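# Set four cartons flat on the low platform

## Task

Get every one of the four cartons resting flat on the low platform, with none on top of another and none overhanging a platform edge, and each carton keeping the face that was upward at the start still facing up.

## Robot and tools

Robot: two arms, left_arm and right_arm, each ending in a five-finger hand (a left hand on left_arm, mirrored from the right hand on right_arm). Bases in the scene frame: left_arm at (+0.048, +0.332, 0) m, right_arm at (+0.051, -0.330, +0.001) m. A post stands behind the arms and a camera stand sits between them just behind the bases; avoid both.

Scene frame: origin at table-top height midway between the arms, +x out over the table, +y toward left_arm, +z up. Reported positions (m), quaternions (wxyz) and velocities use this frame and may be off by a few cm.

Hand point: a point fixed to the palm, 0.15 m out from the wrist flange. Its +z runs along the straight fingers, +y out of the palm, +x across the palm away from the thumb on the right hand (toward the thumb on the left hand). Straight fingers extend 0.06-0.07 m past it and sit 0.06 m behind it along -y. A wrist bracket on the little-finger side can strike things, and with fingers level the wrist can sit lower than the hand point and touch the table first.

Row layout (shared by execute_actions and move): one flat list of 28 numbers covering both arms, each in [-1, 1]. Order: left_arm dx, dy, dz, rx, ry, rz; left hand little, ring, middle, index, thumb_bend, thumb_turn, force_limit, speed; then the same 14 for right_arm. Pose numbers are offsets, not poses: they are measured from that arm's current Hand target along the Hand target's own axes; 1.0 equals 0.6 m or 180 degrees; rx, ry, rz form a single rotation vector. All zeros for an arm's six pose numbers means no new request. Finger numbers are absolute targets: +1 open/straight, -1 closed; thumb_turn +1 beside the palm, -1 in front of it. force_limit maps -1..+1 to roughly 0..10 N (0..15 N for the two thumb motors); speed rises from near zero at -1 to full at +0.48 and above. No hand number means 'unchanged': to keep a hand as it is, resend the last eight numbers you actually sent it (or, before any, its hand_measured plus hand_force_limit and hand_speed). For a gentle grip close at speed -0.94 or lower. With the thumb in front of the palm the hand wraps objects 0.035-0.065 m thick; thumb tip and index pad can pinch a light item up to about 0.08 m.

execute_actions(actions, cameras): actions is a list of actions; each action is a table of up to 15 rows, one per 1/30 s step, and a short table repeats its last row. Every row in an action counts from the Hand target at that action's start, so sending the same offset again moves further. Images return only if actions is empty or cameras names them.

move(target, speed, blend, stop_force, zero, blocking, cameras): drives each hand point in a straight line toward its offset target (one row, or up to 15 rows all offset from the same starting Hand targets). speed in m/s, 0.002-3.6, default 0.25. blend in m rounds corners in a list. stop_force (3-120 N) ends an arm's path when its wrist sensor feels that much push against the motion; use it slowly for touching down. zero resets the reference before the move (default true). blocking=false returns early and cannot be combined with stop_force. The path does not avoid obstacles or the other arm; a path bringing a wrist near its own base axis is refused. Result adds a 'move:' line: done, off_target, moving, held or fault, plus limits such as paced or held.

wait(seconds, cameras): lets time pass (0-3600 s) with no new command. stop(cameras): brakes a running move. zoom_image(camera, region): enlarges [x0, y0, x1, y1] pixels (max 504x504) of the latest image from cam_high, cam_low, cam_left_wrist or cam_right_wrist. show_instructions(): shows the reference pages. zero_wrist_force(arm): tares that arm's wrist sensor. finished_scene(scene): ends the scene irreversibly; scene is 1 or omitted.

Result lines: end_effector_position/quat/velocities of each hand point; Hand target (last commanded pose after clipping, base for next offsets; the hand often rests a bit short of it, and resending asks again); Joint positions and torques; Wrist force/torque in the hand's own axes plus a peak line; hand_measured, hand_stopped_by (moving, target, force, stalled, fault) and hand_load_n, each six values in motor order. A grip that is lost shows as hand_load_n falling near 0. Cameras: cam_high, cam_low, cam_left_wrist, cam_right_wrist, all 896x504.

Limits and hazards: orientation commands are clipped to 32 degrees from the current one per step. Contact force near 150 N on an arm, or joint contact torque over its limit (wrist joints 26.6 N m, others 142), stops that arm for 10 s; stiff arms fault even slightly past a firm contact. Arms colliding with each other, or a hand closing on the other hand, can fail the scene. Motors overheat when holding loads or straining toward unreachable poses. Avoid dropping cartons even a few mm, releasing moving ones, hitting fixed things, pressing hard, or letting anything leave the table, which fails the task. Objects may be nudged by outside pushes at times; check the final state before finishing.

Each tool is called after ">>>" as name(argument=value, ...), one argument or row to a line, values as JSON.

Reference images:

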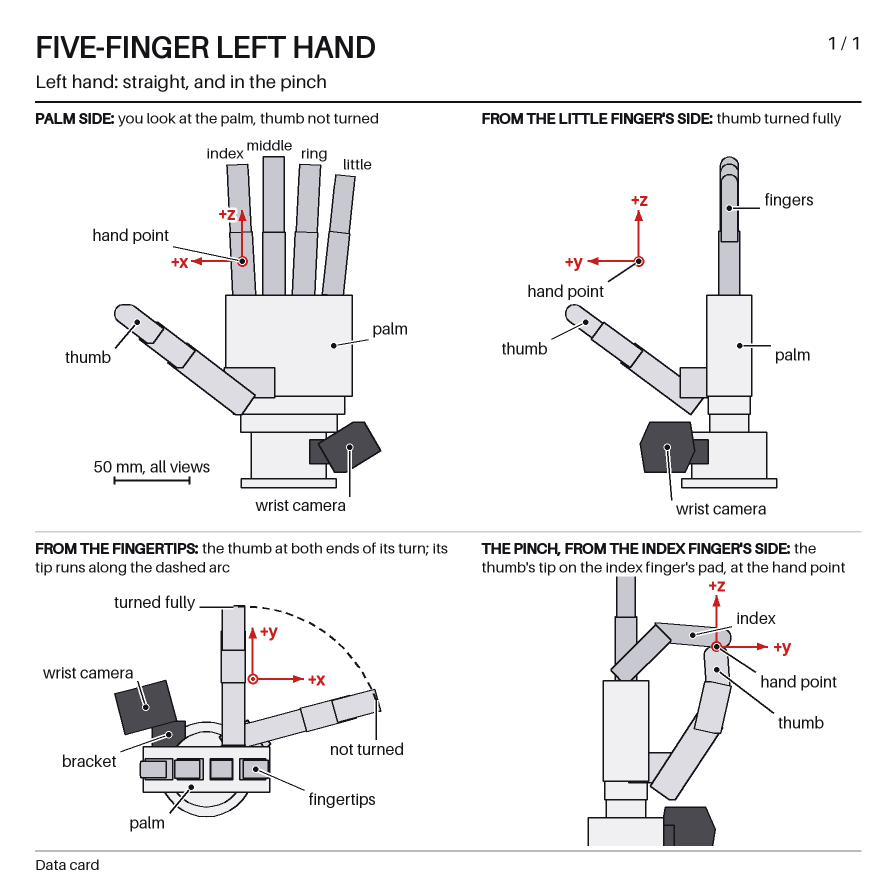

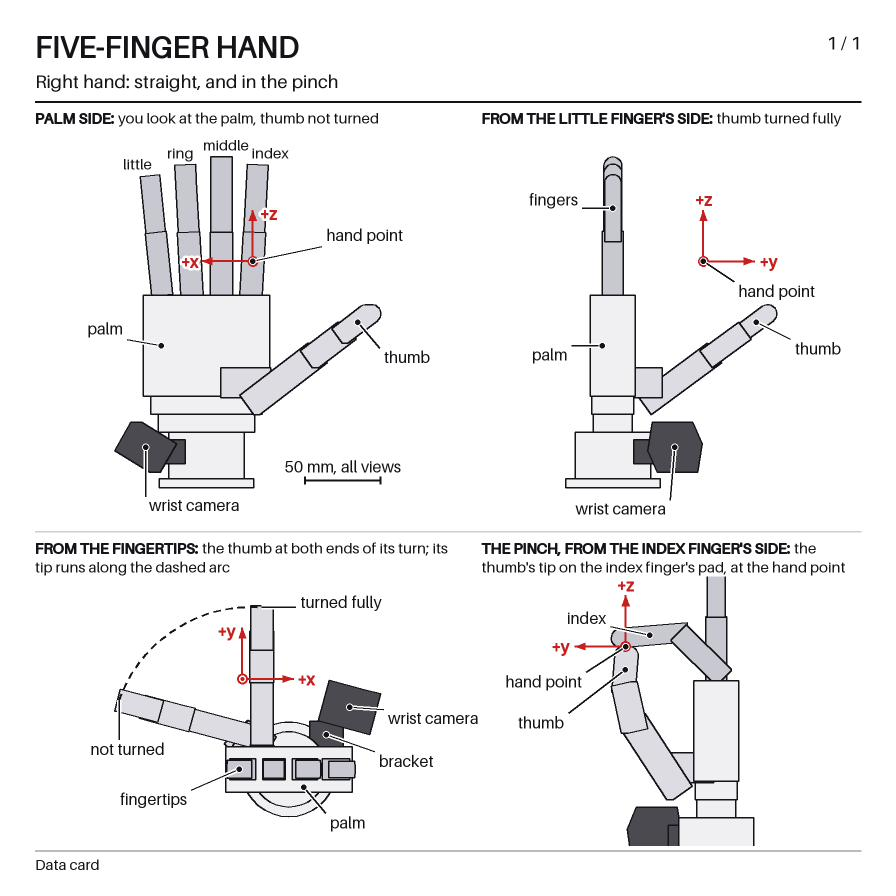

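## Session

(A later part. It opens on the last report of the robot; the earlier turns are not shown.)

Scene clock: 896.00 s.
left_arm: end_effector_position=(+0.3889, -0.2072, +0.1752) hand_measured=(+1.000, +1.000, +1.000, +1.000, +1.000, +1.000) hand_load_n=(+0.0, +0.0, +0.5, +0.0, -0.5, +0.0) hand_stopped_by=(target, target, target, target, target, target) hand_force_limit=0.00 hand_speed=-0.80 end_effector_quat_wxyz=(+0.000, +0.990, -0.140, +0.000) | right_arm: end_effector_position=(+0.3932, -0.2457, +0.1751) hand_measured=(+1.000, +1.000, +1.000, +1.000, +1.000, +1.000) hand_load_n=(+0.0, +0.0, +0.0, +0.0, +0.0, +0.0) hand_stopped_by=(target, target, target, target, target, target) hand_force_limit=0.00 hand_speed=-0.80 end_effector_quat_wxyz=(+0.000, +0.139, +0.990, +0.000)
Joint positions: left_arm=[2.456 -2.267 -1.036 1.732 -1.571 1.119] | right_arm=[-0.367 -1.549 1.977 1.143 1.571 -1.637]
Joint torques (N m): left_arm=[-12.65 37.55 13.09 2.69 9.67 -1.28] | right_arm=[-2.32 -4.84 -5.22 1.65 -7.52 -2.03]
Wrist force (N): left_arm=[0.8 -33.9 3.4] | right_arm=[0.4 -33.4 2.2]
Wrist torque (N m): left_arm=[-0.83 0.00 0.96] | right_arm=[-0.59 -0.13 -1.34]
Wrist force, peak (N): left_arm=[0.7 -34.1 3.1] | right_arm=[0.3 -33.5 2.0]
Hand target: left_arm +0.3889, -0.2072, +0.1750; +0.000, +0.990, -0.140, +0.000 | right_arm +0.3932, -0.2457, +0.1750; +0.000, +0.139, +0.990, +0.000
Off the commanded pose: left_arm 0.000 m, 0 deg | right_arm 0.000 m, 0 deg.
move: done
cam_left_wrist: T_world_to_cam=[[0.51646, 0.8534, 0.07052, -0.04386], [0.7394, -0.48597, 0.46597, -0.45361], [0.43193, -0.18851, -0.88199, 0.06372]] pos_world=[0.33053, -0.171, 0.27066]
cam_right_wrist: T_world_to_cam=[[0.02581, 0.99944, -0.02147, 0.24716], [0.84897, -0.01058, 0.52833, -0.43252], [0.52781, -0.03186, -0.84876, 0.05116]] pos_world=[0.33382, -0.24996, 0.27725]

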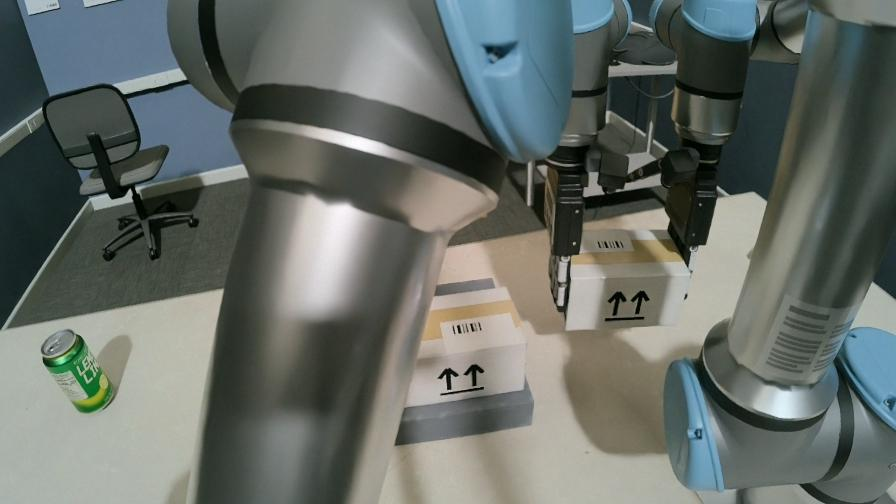

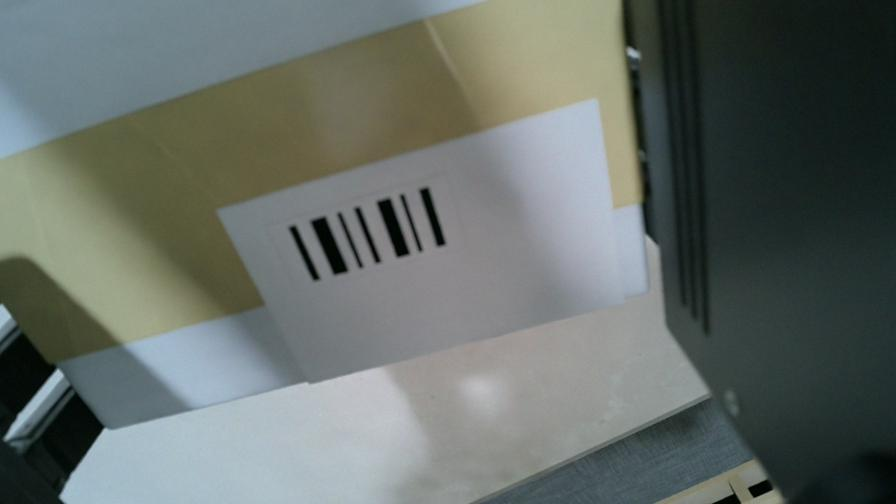

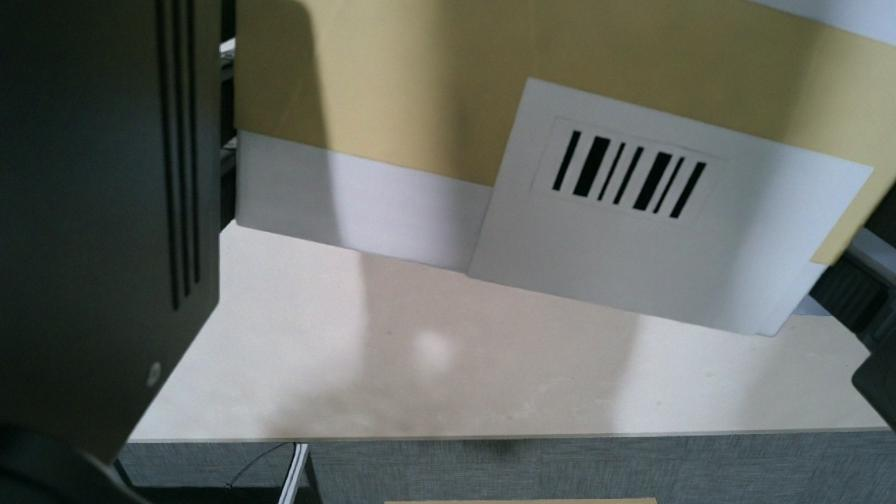

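>>> move(
  target=[0.1496,-0.1313,0,0,0,0,1,1,1,1,1,1,0,-0.8,-0.1496,0.1313,0,0,0,0,1,1,1,1,1,1,0,-0.8],
  speed=0.06,
  cameras=["all"],
)

Scene clock: 910.20 s.
left_arm: end_effector_position=(+0.4969, -0.1563, +0.1750) hand_measured=(+1.000, +1.000, +1.000, +1.000, +1.000, +1.000) hand_load_n=(+0.5, +0.0, +0.0, +0.0, -0.5, +0.0) hand_stopped_by=(target, target, target, target, target, target) hand_force_limit=0.00 hand_speed=-0.80 end_effector_quat_wxyz=(+0.000, +0.990, -0.140, +0.000) | right_arm: end_effector_position=(+0.5011, -0.1946, +0.1749) hand_measured=(+1.000, +1.000, +1.000, +1.000, +1.000, +1.000) hand_load_n=(+0.5, +0.5, +0.0, +0.0, +0.0, +0.0) hand_stopped_by=(target, target, target, target, target, target) hand_force_limit=0.00 hand_speed=-0.80 end_effector_quat_wxyz=(+0.000, +0.139, +0.990, +0.000)
Joint positions: left_arm=[2.639 -2.359 -0.877 1.664 -1.571 1.303] | right_arm=[-0.14 -1.271 1.646 1.195 1.571 -1.41]
Joint torques (N m): left_arm=[-20.54 60.83 10.99 1.3 4.45 -1.65] | right_arm=[-1.69 -47.97 -8.92 -0.51 -4.69 -2.37]
Wrist force (N): left_arm=[-0.1 -28.7 2.4] | right_arm=[-0.2 -27.9 2.4]
Wrist torque (N m): left_arm=[-0.79 0.01 0.92] | right_arm=[-0.47 -0.17 -1.15]
Wrist force, peak (N): left_arm=[0.5 -33.8 3.0] | right_arm=[0.2 -33.5 2.0]
Hand target: left_arm +0.4969, -0.1563, +0.1750; +0.000, +0.990, -0.140, +0.000 | right_arm +0.5011, -0.1947, +0.1750; +0.000, +0.139, +0.990, +0.000
Off the commanded pose: left_arm 0.000 m, 0 deg | right_arm 0.000 m, 0 deg.
move: done
cam_left_wrist: T_world_to_cam=[[0.51648, 0.85338, 0.07066, -0.14317], [0.73962, -0.48617, 0.46541, -0.50868], [0.43152, -0.18811, -0.88227, 0.02676]] pos_world=[0.43863, -0.12009, 0.27047]
cam_right_wrist: T_world_to_cam=[[0.02569, 0.99944, -0.02132, 0.19321], [0.8494, -0.01058, 0.52765, -0.52362], [0.52713, -0.03166, -0.8492, -0.00384]] pos_world=[0.44182, -0.19876, 0.27714]

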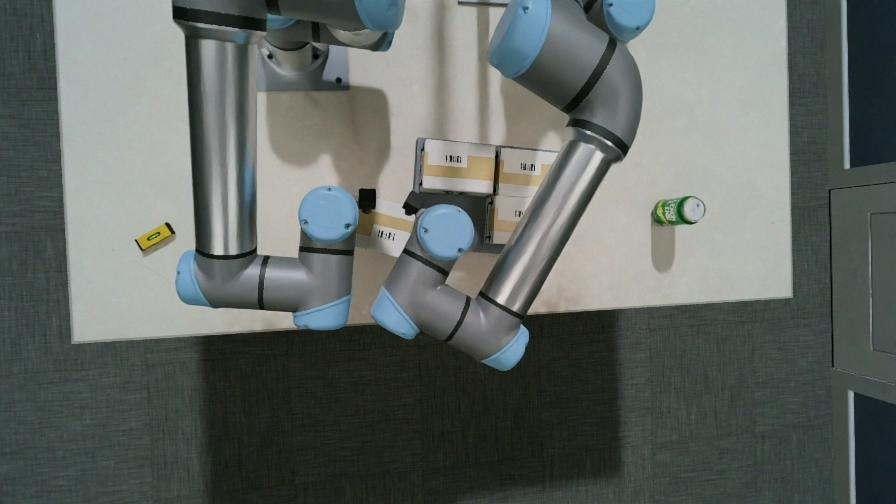

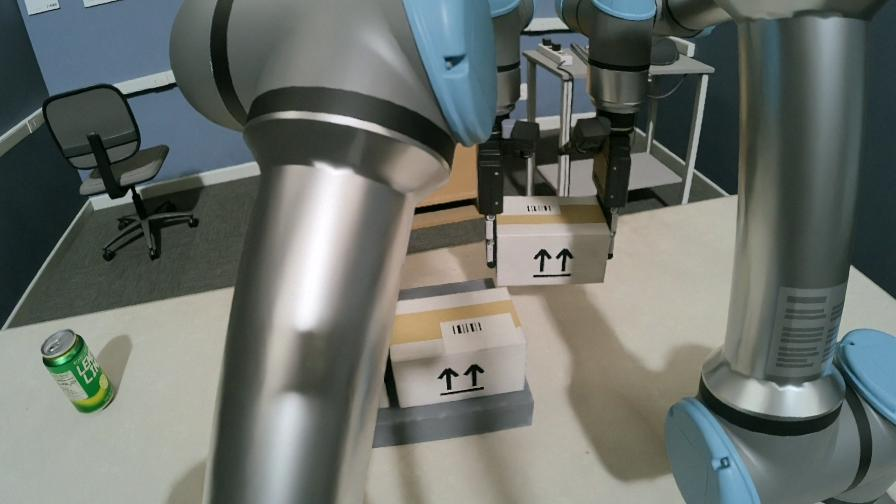

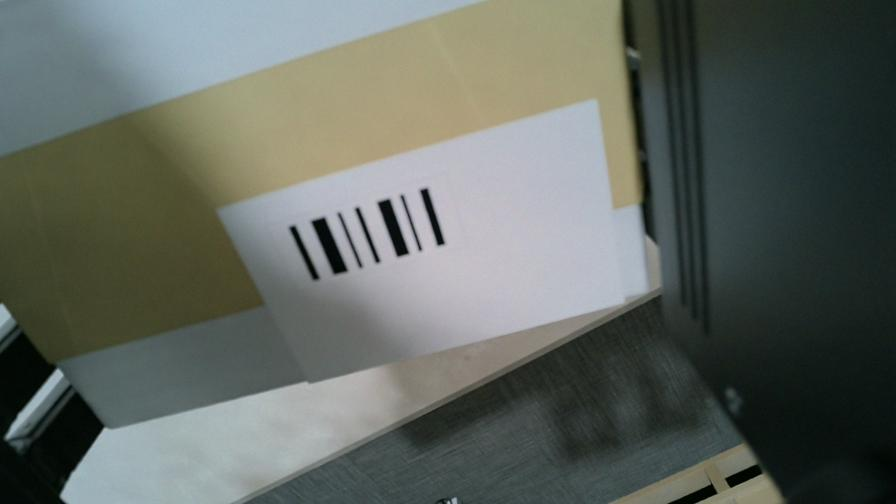

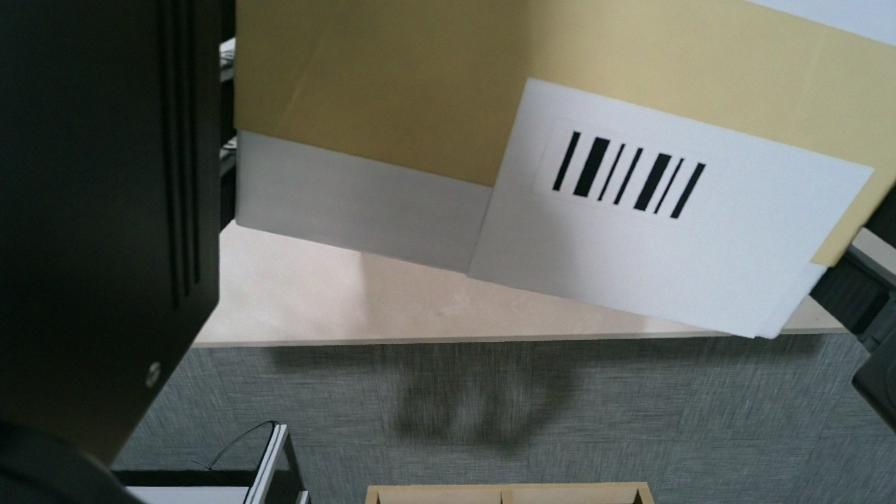

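>>> move(
  target=[-0.00307,-0.00553,0,0,0,-0.0297,1,1,1,1,1,1,0,-0.8,-0.00257,0.00508,0,0,0,-0.0297,1,1,1,1,1,1,0,-0.8],
  speed=0.03,
)

Scene clock: 921.20 s.
left_arm: end_effector_position=(+0.4960, -0.1526, +0.1750) hand_measured=(+1.000, +1.000, +1.000, +1.000, +1.000, +1.000) hand_load_n=(+0.0, +0.0, +0.0, +0.0, +0.0, +0.0) hand_stopped_by=(target, target, target, target, target, target) hand_force_limit=0.00 hand_speed=-0.80 end_effector_quat_wxyz=(+0.000, +0.996, -0.093, +0.000) end_effector_velocity=(+0.000, +0.000, +0.000) end_effector_angular_velocity=(+0.000, -0.001, -0.005) | right_arm: end_effector_position=(+0.5035, -0.1921, +0.1750) hand_measured=(+1.000, +1.000, +1.000, +1.000, +1.000, +1.000) hand_load_n=(+0.0, +0.0, +0.0, +0.5, -0.5, +0.0) hand_stopped_by=(target, target, target, target, target, target) hand_force_limit=0.00 hand_speed=-0.80 end_effector_quat_wxyz=(+0.000, +0.092, +0.996, +0.000) end_effector_velocity=(+0.000, +0.000, +0.000) end_effector_angular_velocity=(+0.000, +0.001, -0.005)
Joint positions: left_arm=[2.636 -2.338 -0.913 1.68 -1.571 1.206] | right_arm=[-0.142 -1.255 1.626 1.2 1.571 -1.506]
Joint velocities: left_arm=[0 0.001 0 0 0 0.005] | right_arm=[0 0.001 0 0 0 0.005]
Joint torques (N m): left_arm=[-5.89 50.48 19.84 -1.24 -1.44 1.17] | right_arm=[-11.63 -24.69 -21.3 3.81 1.71 1.7]
Wrist force (N): left_arm=[0.3 0.6 0.4] | right_arm=[-0.1 0.6 -0.6]
Wrist torque (N m): left_arm=[-0.06 0.01 -0.02] | right_arm=[0.13 0.03 0.09]
Wrist force, peak (N): left_arm=[0.2 -28.7 2.8] | right_arm=[-0.4 -27.5 2.4]
Hand target: left_arm +0.4961, -0.1526, +0.1750; +0.000, +0.996, -0.093, +0.000 | right_arm +0.5035, -0.1922, +0.1750; +0.000, +0.092, +0.996, +0.000
Off the commanded pose: left_arm 0.000 m, 0 deg | right_arm 0.000 m, 0 deg.
move: done

>>> wait(
  seconds=0.1,
  cameras=["all"],
)

Scene clock: 965.17 s.
left_arm: end_effector_position=(+0.4961, -0.1526, +0.1750) hand_measured=(+1.000, +1.000, +1.000, +1.000, +1.000, +1.000) hand_load_n=(+0.0, +0.0, +0.0, +0.0, +0.0, +0.0) hand_stopped_by=(target, target, target, target, target, target) hand_force_limit=0.00 hand_speed=-0.80 end_effector_quat_wxyz=(+0.000, +0.996, -0.093, +0.000) | right_arm: end_effector_position=(+0.5035, -0.1922, +0.1750) hand_measured=(+1.000, +1.000, +1.000, +1.000, +1.000, +1.000) hand_load_n=(+0.0, +0.0, +0.0, +0.0, +0.0, +0.0) hand_stopped_by=(target, target, target, target, target, target) hand_force_limit=0.00 hand_speed=-0.80 end_effector_quat_wxyz=(+0.000, +0.092, +0.996, +0.000)
Joint positions: left_arm=[2.636 -2.339 -0.912 1.68 -1.571 1.206] | right_arm=[-0.142 -1.255 1.626 1.2 1.571 -1.505]
Joint torques (N m): left_arm=[5.36 37.73 29.48 -4.53 -2.77 1.03] | right_arm=[-11.25 -46.6 -6.47 0.61 2.12 1.74]
Wrist force (N): left_arm=[0.6 0.7 0.2] | right_arm=[0.2 0.9 -0.5]
Wrist torque (N m): left_arm=[-0.04 -0.03 -0.02] | right_arm=[0.17 -0.01 0.09]
Wrist force, peak (N): left_arm=[0.5 0.6 0.6] | right_arm=[0.1 1.0 -0.7]
Hand target: left_arm +0.4961, -0.1526, +0.1750; +0.000, +0.996, -0.093, +0.000 | right_arm +0.5035, -0.1922, +0.1750; +0.000, +0.092, +0.996, +0.000
Off the commanded pose: left_arm 0.000 m, 0 deg | right_arm 0.000 m, 0 deg.
wait: 0.10 s; at rest from the start
cam_left_wrist: T_world_to_cam=[[0.43468, 0.89781, 0.07063, -0.09853], [0.78157, -0.41504, 0.46571, -0.51628], [0.44744, -0.14723, -0.88211, 0.02615]] pos_world=[0.43464, -0.12196, 0.27047]
cam_right_wrist: T_world_to_cam=[[-0.06737, 0.9975, -0.02132, 0.23728], [0.8465, 0.06845, 0.52797, -0.50905], [0.52811, 0.01752, -0.84899, 0.00403]] pos_world=[0.44477, -0.20191, 0.27724]

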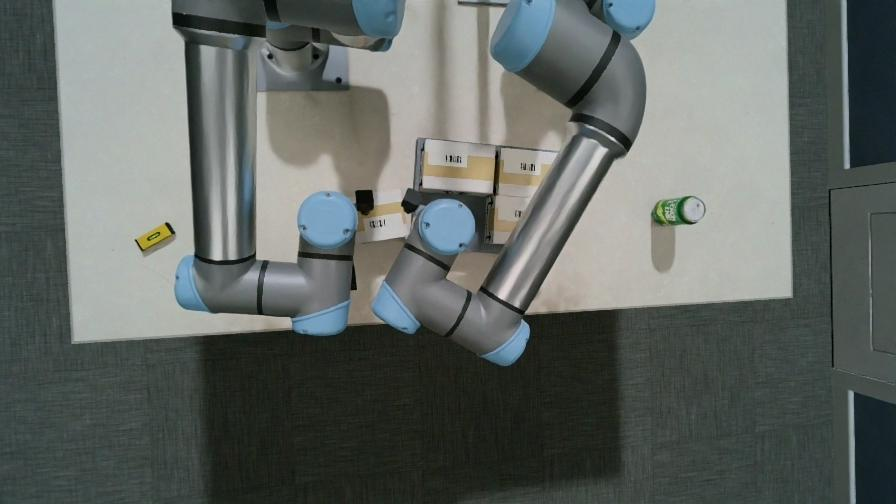

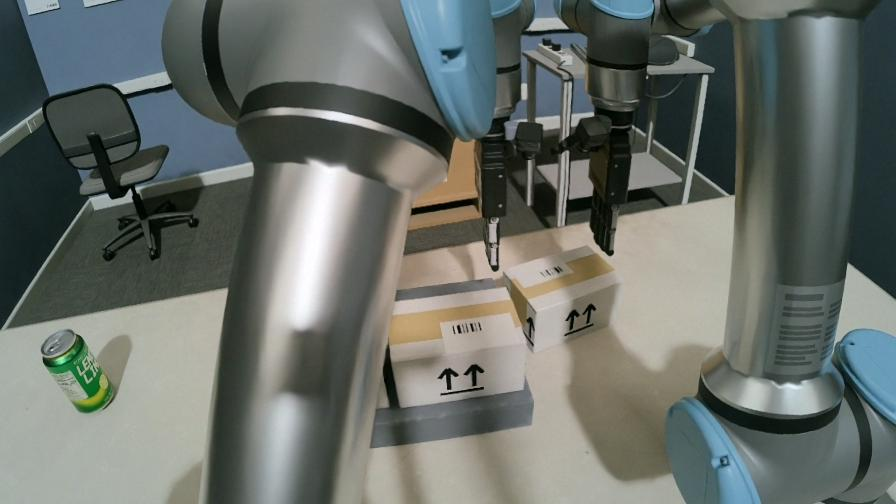

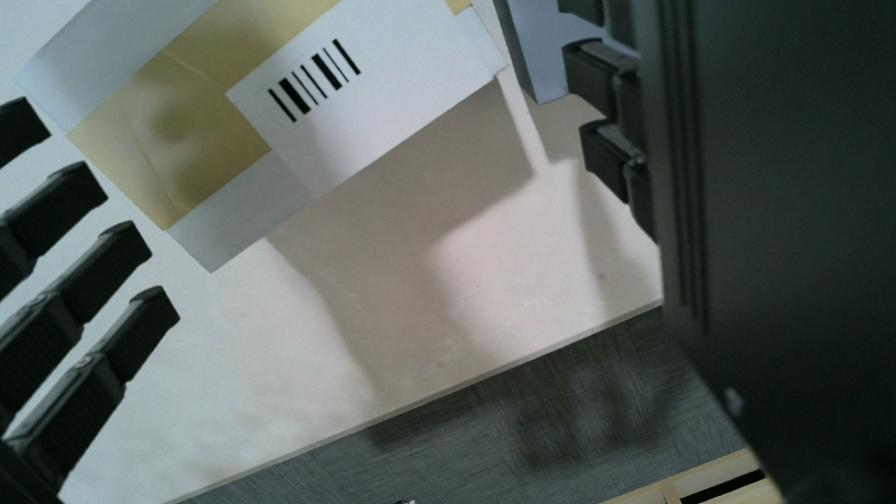

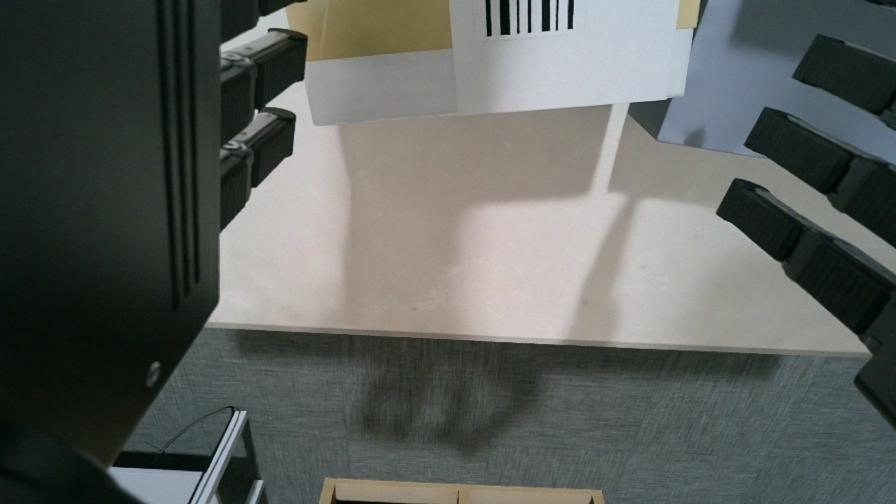

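>>> move(
  target=[
    [-0.0224,-0.0003,0,0,0,-0.0297,1,1,1,1,1,1,0,-0.8,0.0377,-0.1541,0,0,0,-0.0297,1,1,1,1,1,1,0,-0.8],
    [-0.0224,-0.0003,0.0667,0,0,-0.0297,1,1,1,1,1,1,0,-0.8,0.0377,-0.1541,0,0,0,-0.0297,1,1,1,1,1,1,0,-0.8],
  ],
  speed=[0.15, 0.08],
  cameras=["all"],
)

Scene clock: 1100.50 s.
left_arm: end_effector_position=(+0.4829, -0.1499, +0.1349) hand_measured=(+1.000, +1.000, +1.000, +1.000, +1.000, +1.000) hand_load_n=(+0.0, +0.0, +0.0, +0.0, +0.0, +0.0) hand_stopped_by=(target, target, target, target, target, target) hand_force_limit=0.00 hand_speed=-0.80 end_effector_quat_wxyz=(+0.000, +0.999, -0.047, +0.000) | right_arm: end_effector_position=(+0.4642, -0.2789, +0.1750) hand_measured=(+1.000, +1.000, +1.000, +1.000, +1.000, +1.000) hand_load_n=(+0.0, +0.0, +0.0, +0.0, +0.0, +0.0) hand_stopped_by=(target, target, target, target, target, target) hand_force_limit=0.00 hand_speed=-0.80 end_effector_quat_wxyz=(+0.000, +0.046, +0.999, +0.000)
Joint positions: left_arm=[2.62 -2.318 -1.053 1.799 -1.571 1.096] | right_arm=[-0.398 -1.355 1.756 1.17 1.571 -1.855]
Joint torques (N m): left_arm=[5.24 57.57 29.27 -4.91 -2.21 -1.04] | right_arm=[-12.06 -12.64 -29.51 4.4 2.03 -2.54]
Wrist force (N): left_arm=[0.7 1.1 0.2] | right_arm=[0.1 1.0 -0.6]
Wrist torque (N m): left_arm=[0.01 -0.14 -0.05] | right_arm=[0.21 0.01 0.03]
Wrist force, peak (N): left_arm=[0.9 1.3 0.9] | right_arm=[-0.2 2.3 -0.7]
Hand target: left_arm +0.4829, -0.1499, +0.1350; +0.000, +0.999, -0.047, +0.000 | right_arm +0.4642, -0.2789, +0.1750; +0.000, +0.046, +0.999, +0.000
Off the commanded pose: left_arm 0.000 m, 0 deg | right_arm 0.000 m, 0 deg.
move: done
cam_left_wrist: T_world_to_cam=[[0.34916, 0.93439, 0.07069, -0.04558], [0.81698, -0.34049, 0.4654, -0.49198], [0.45894, -0.10475, -0.88227, -0.00207]] pos_world=[0.4188, -0.12514, 0.23037]
cam_right_wrist: T_world_to_cam=[[-0.16003, 0.98688, -0.02136, 0.36114], [0.83642, 0.14706, 0.528, -0.44326], [0.52421, 0.06663, -0.84898, 0.04169]] pos_world=[0.40669, -0.29399, 0.27714]

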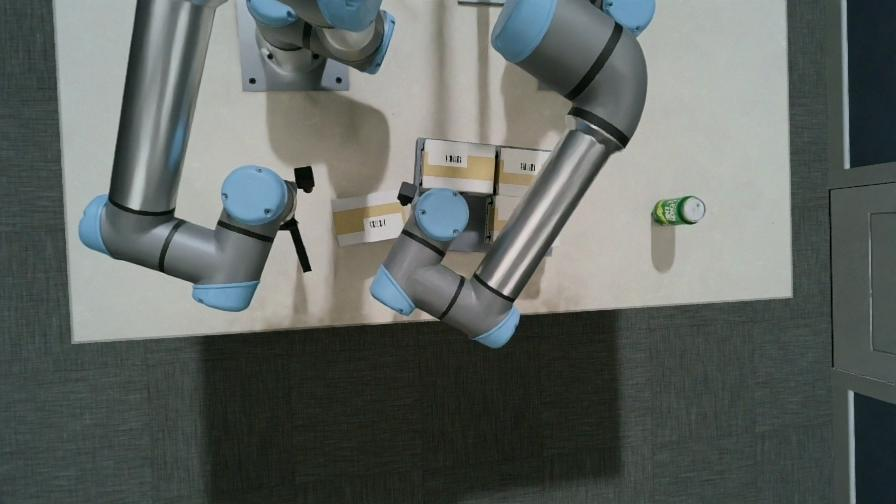

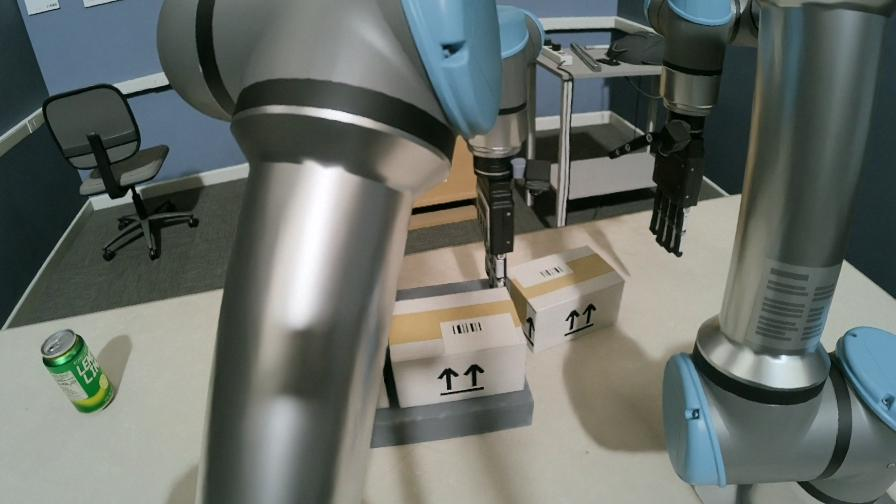

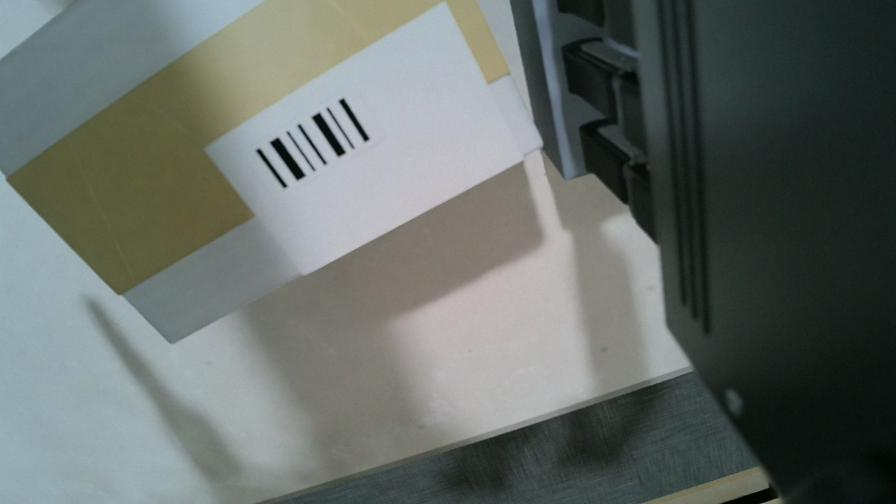

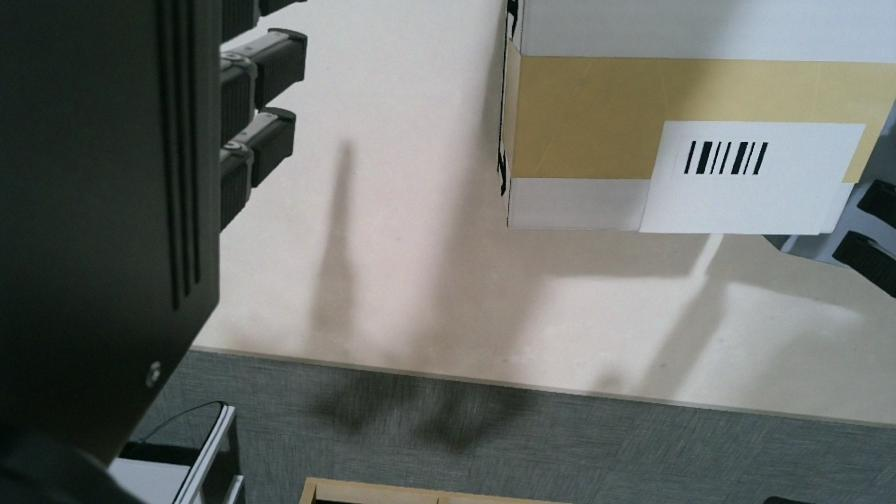

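>>> zoom_image(
  camera="cam_high",
  region=[320, 170, 440, 270],
)

>>> zoom_image(
  camera="cam_left_wrist",
  region=[440, 0, 700, 260],
)

Scaled by 4.200 from the camera's image (finer frame: 1280x720).

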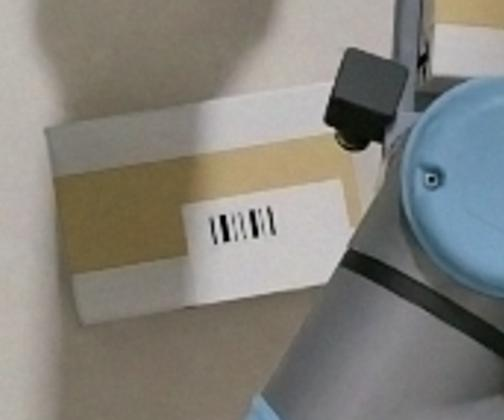

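Scaled by 1.938 from the camera's image (finer frame: 1280x720).

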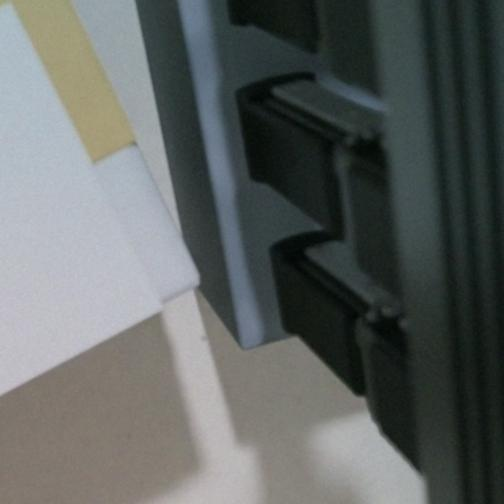

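>>> move(
  target=[0,0.0833,0,0,0,0,1,1,1,1,1,1,0,-0.8,0,0,0,0,0,0,1,1,1,1,1,1,0,-0.8],
  speed=0.03,
  cameras=["all"],
)

>>> zoom_image(
  camera="cam_high",
  region=[300, 170, 420, 270],
)

Scene clock: 1120.37 s.
left_arm: end_effector_position=(+0.4782, -0.1997, +0.1349) hand_measured=(+1.000, +1.000, +1.000, +1.000, +1.000, +1.000) hand_load_n=(+0.0, +0.0, +0.0, +0.0, +0.0, +0.0) hand_stopped_by=(target, target, target, target, target, target) hand_force_limit=0.00 hand_speed=-0.80 end_effector_quat_wxyz=(+0.000, +0.999, -0.047, +0.000) | right_arm: end_effector_position=(+0.4642, -0.2789, +0.1750) hand_measured=(+1.000, +1.000, +1.000, +1.000, +1.000, +1.000) hand_load_n=(+0.0, +0.0, +0.0, +0.0, +0.0, +0.0) hand_stopped_by=(target, target, target, target, target, target) hand_force_limit=0.00 hand_speed=-0.80 end_effector_quat_wxyz=(+0.000, +0.046, +0.999, +0.000)
Joint positions: left_arm=[2.545 -2.414 -0.88 1.723 -1.571 1.022] | right_arm=[-0.398 -1.355 1.756 1.17 1.571 -1.855]
Joint torques (N m): left_arm=[5.84 61.46 8.05 -0.34 2.42 0.97] | right_arm=[-11.44 -12.33 -29.45 4.23 1.97 -2.29]
Wrist force (N): left_arm=[0.6 0.0 0.6] | right_arm=[-0.2 1.0 -0.6]
Wrist torque (N m): left_arm=[-0.06 0.05 -0.02] | right_arm=[0.20 0.05 0.01]
Wrist force, peak (N): left_arm=[1.6 -2.5 0.0] | right_arm=[0.0 1.3 -0.7]
Hand target: left_arm +0.4782, -0.1997, +0.1350; +0.000, +0.999, -0.047, +0.000 | right_arm +0.4642, -0.2789, +0.1750; +0.000, +0.046, +0.999, +0.000
Off the commanded pose: left_arm 0.000 m, 0 deg | right_arm 0.000 m, 0 deg.
move: done
cam_left_wrist: T_world_to_cam=[[0.34916, 0.93439, 0.07069, 0.00268], [0.81698, -0.34049, 0.4654, -0.50518], [0.45894, -0.10475, -0.88227, -0.00505]] pos_world=[0.4141, -0.17504, 0.23047]
cam_right_wrist: T_world_to_cam=[[-0.16003, 0.98688, -0.02136, 0.36114], [0.83642, 0.14706, 0.528, -0.44326], [0.52421, 0.06663, -0.84898, 0.04169]] pos_world=[0.40669, -0.29399, 0.27714]

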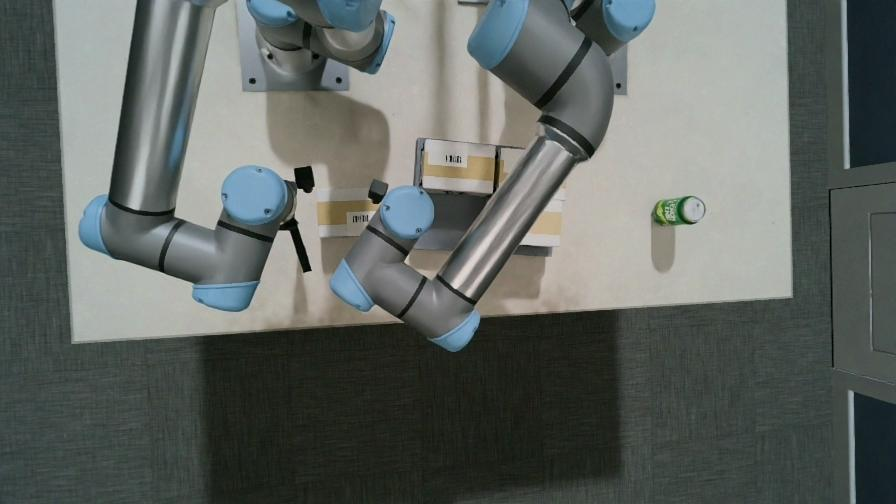

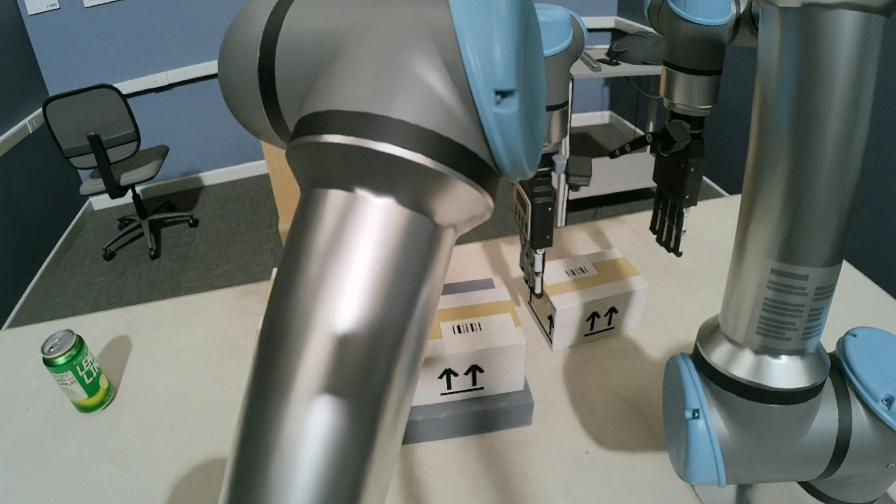

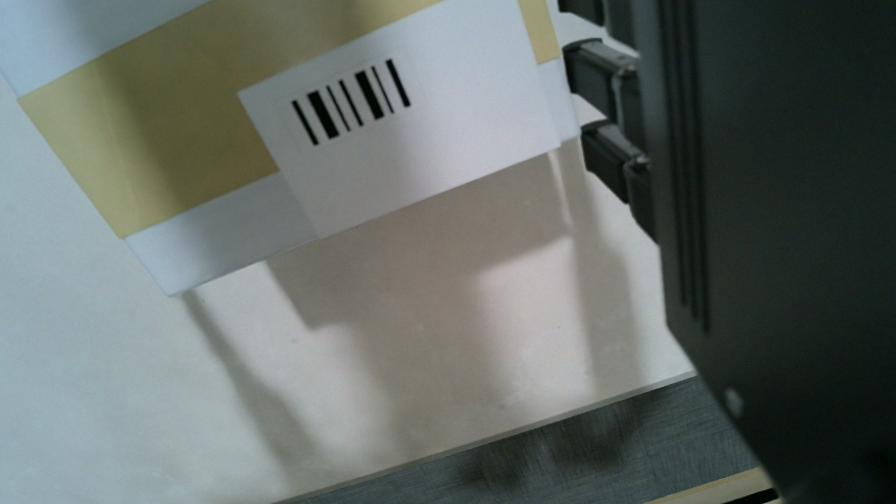

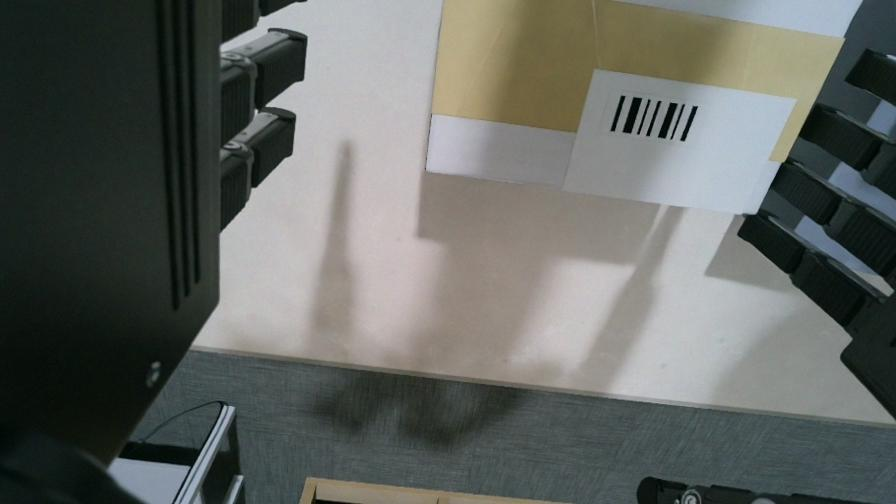

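Scaled by 4.200 from the camera's image (finer frame: 1280x720).

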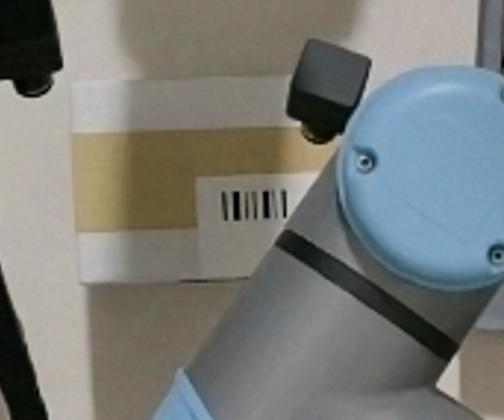

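>>> move(
  target=[
    [-0.0148,-0.0167,0,0,0,0,1,1,1,1,1,1,0,-0.8,0.0150,0,0.15,0,0,0,1,1,1,1,1,1,0,-0.8],
    [-0.0148,-0.0167,0.0833,0,0,0,1,1,1,1,1,1,0,-0.8,0.0150,0.0375,0.15,0,0,0,1,1,1,1,1,1,0,-0.8],
  ],
  speed=[0.1, 0.06],
  cameras=["all"],
)

Scene clock: 1149.57 s.
left_arm: end_effector_position=(+0.4703, -0.1888, +0.0848) hand_measured=(+1.000, +1.000, +1.000, +1.000, +1.000, +1.000) hand_load_n=(-0.5, +0.0, +0.0, +0.0, +0.0, +0.0) hand_stopped_by=(target, target, target, target, target, target) hand_force_limit=0.00 hand_speed=-0.80 end_effector_quat_wxyz=(+0.000, +0.999, -0.047, +0.000) | right_arm: end_effector_position=(+0.4573, -0.2555, +0.0850) hand_measured=(+1.000, +1.000, +1.000, +1.000, +1.000, +1.000) hand_load_n=(+0.0, +0.0, +0.0, +0.0, +0.0, +0.0) hand_stopped_by=(target, target, target, target, target, target) hand_force_limit=0.00 hand_speed=-0.80 end_effector_quat_wxyz=(+0.000, +0.046, +0.999, +0.000) end_effector_velocity=(+0.000, -0.001, +0.000) end_effector_angular_velocity=(+0.000, +0.001, +0.001)
Joint positions: left_arm=[2.552 -2.408 -1.024 1.86 -1.571 1.029] | right_arm=[-0.342 -1.261 1.896 0.936 1.571 -1.799]
Joint velocities: left_arm=[within noise] | right_arm=[-0.004 0.001 0 0 0 -0.005]
Joint torques (N m): left_arm=[-7.52 60.67 28.54 -4.84 -2.15 -1.09] | right_arm=[-11.77 -19.82 -20.77 3.93 -0.87 -2.9]
Wrist force (N): left_arm=[0.4 1.2 0.8] | right_arm=[0.2 0.9 -0.6]
Wrist torque (N m): left_arm=[0.03 -0.04 -0.12] | right_arm=[0.20 -0.01 0.04]
Wrist force, peak (N): left_arm=[0.3 1.2 1.3] | right_arm=[0.0 0.8 -1.7]
Hand target: left_arm +0.4703, -0.1889, +0.0850; +0.000, +0.999, -0.047, +0.000 | right_arm +0.4573, -0.2556, +0.0850; +0.000, +0.046, +0.999, +0.000
Off the commanded pose: left_arm 0.000 m, 0 deg | right_arm 0.000 m, 0 deg.
move: done
cam_left_wrist: T_world_to_cam=[[0.34923, 0.93436, 0.07073, -0.00137], [0.81695, -0.34058, 0.4654, -0.4717], [0.45894, -0.10475, -0.88227, -0.04461]] pos_world=[0.4063, -0.16404, 0.18027]
cam_right_wrist: T_world_to_cam=[[-0.16008, 0.98687, -0.02127, 0.33512], [0.83641, 0.14706, 0.52801, -0.39339], [0.52421, 0.06673, -0.84897, -0.03263]] pos_world=[0.39979, -0.27069, 0.18714]

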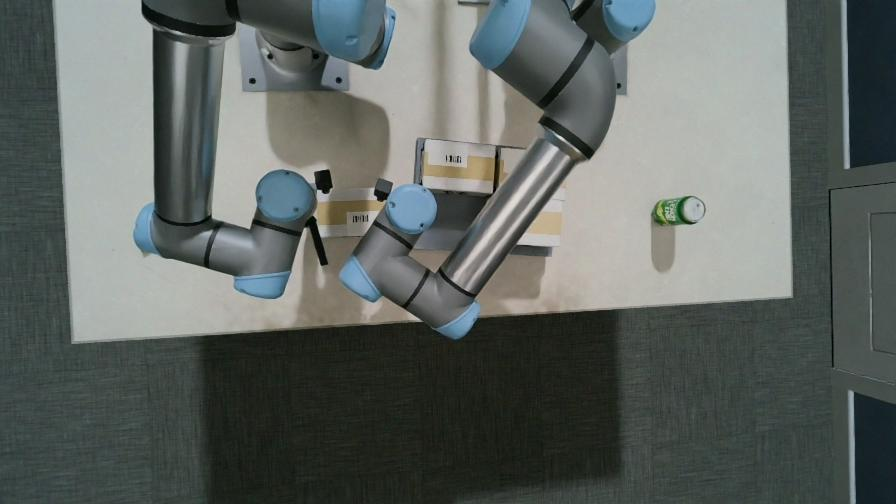

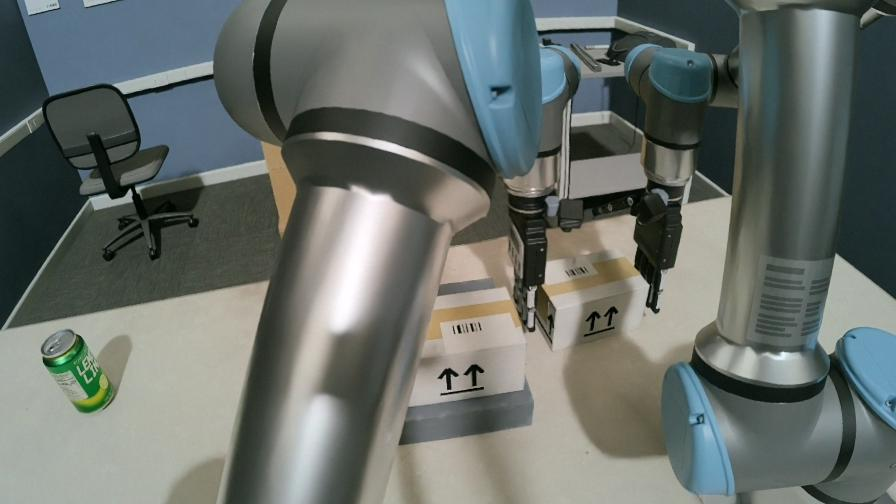

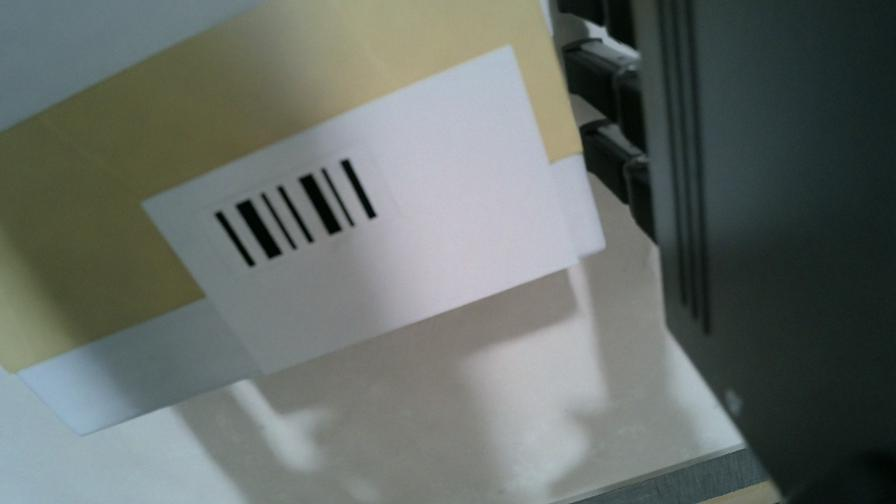

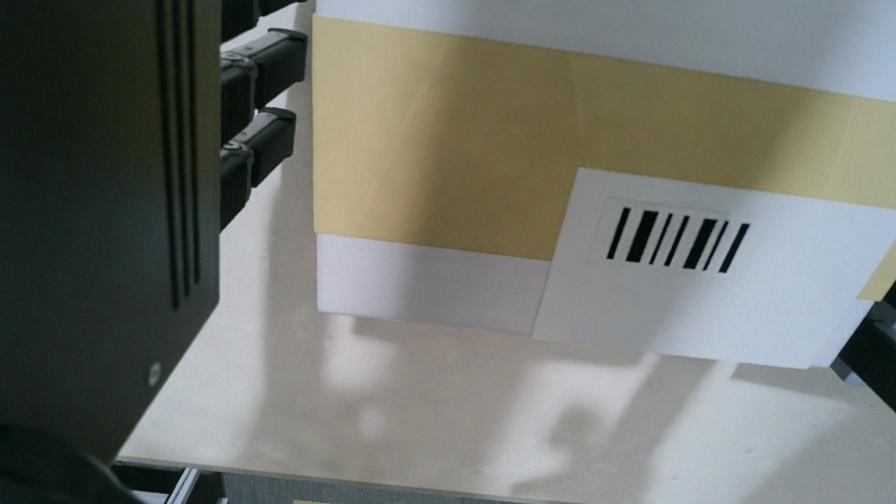

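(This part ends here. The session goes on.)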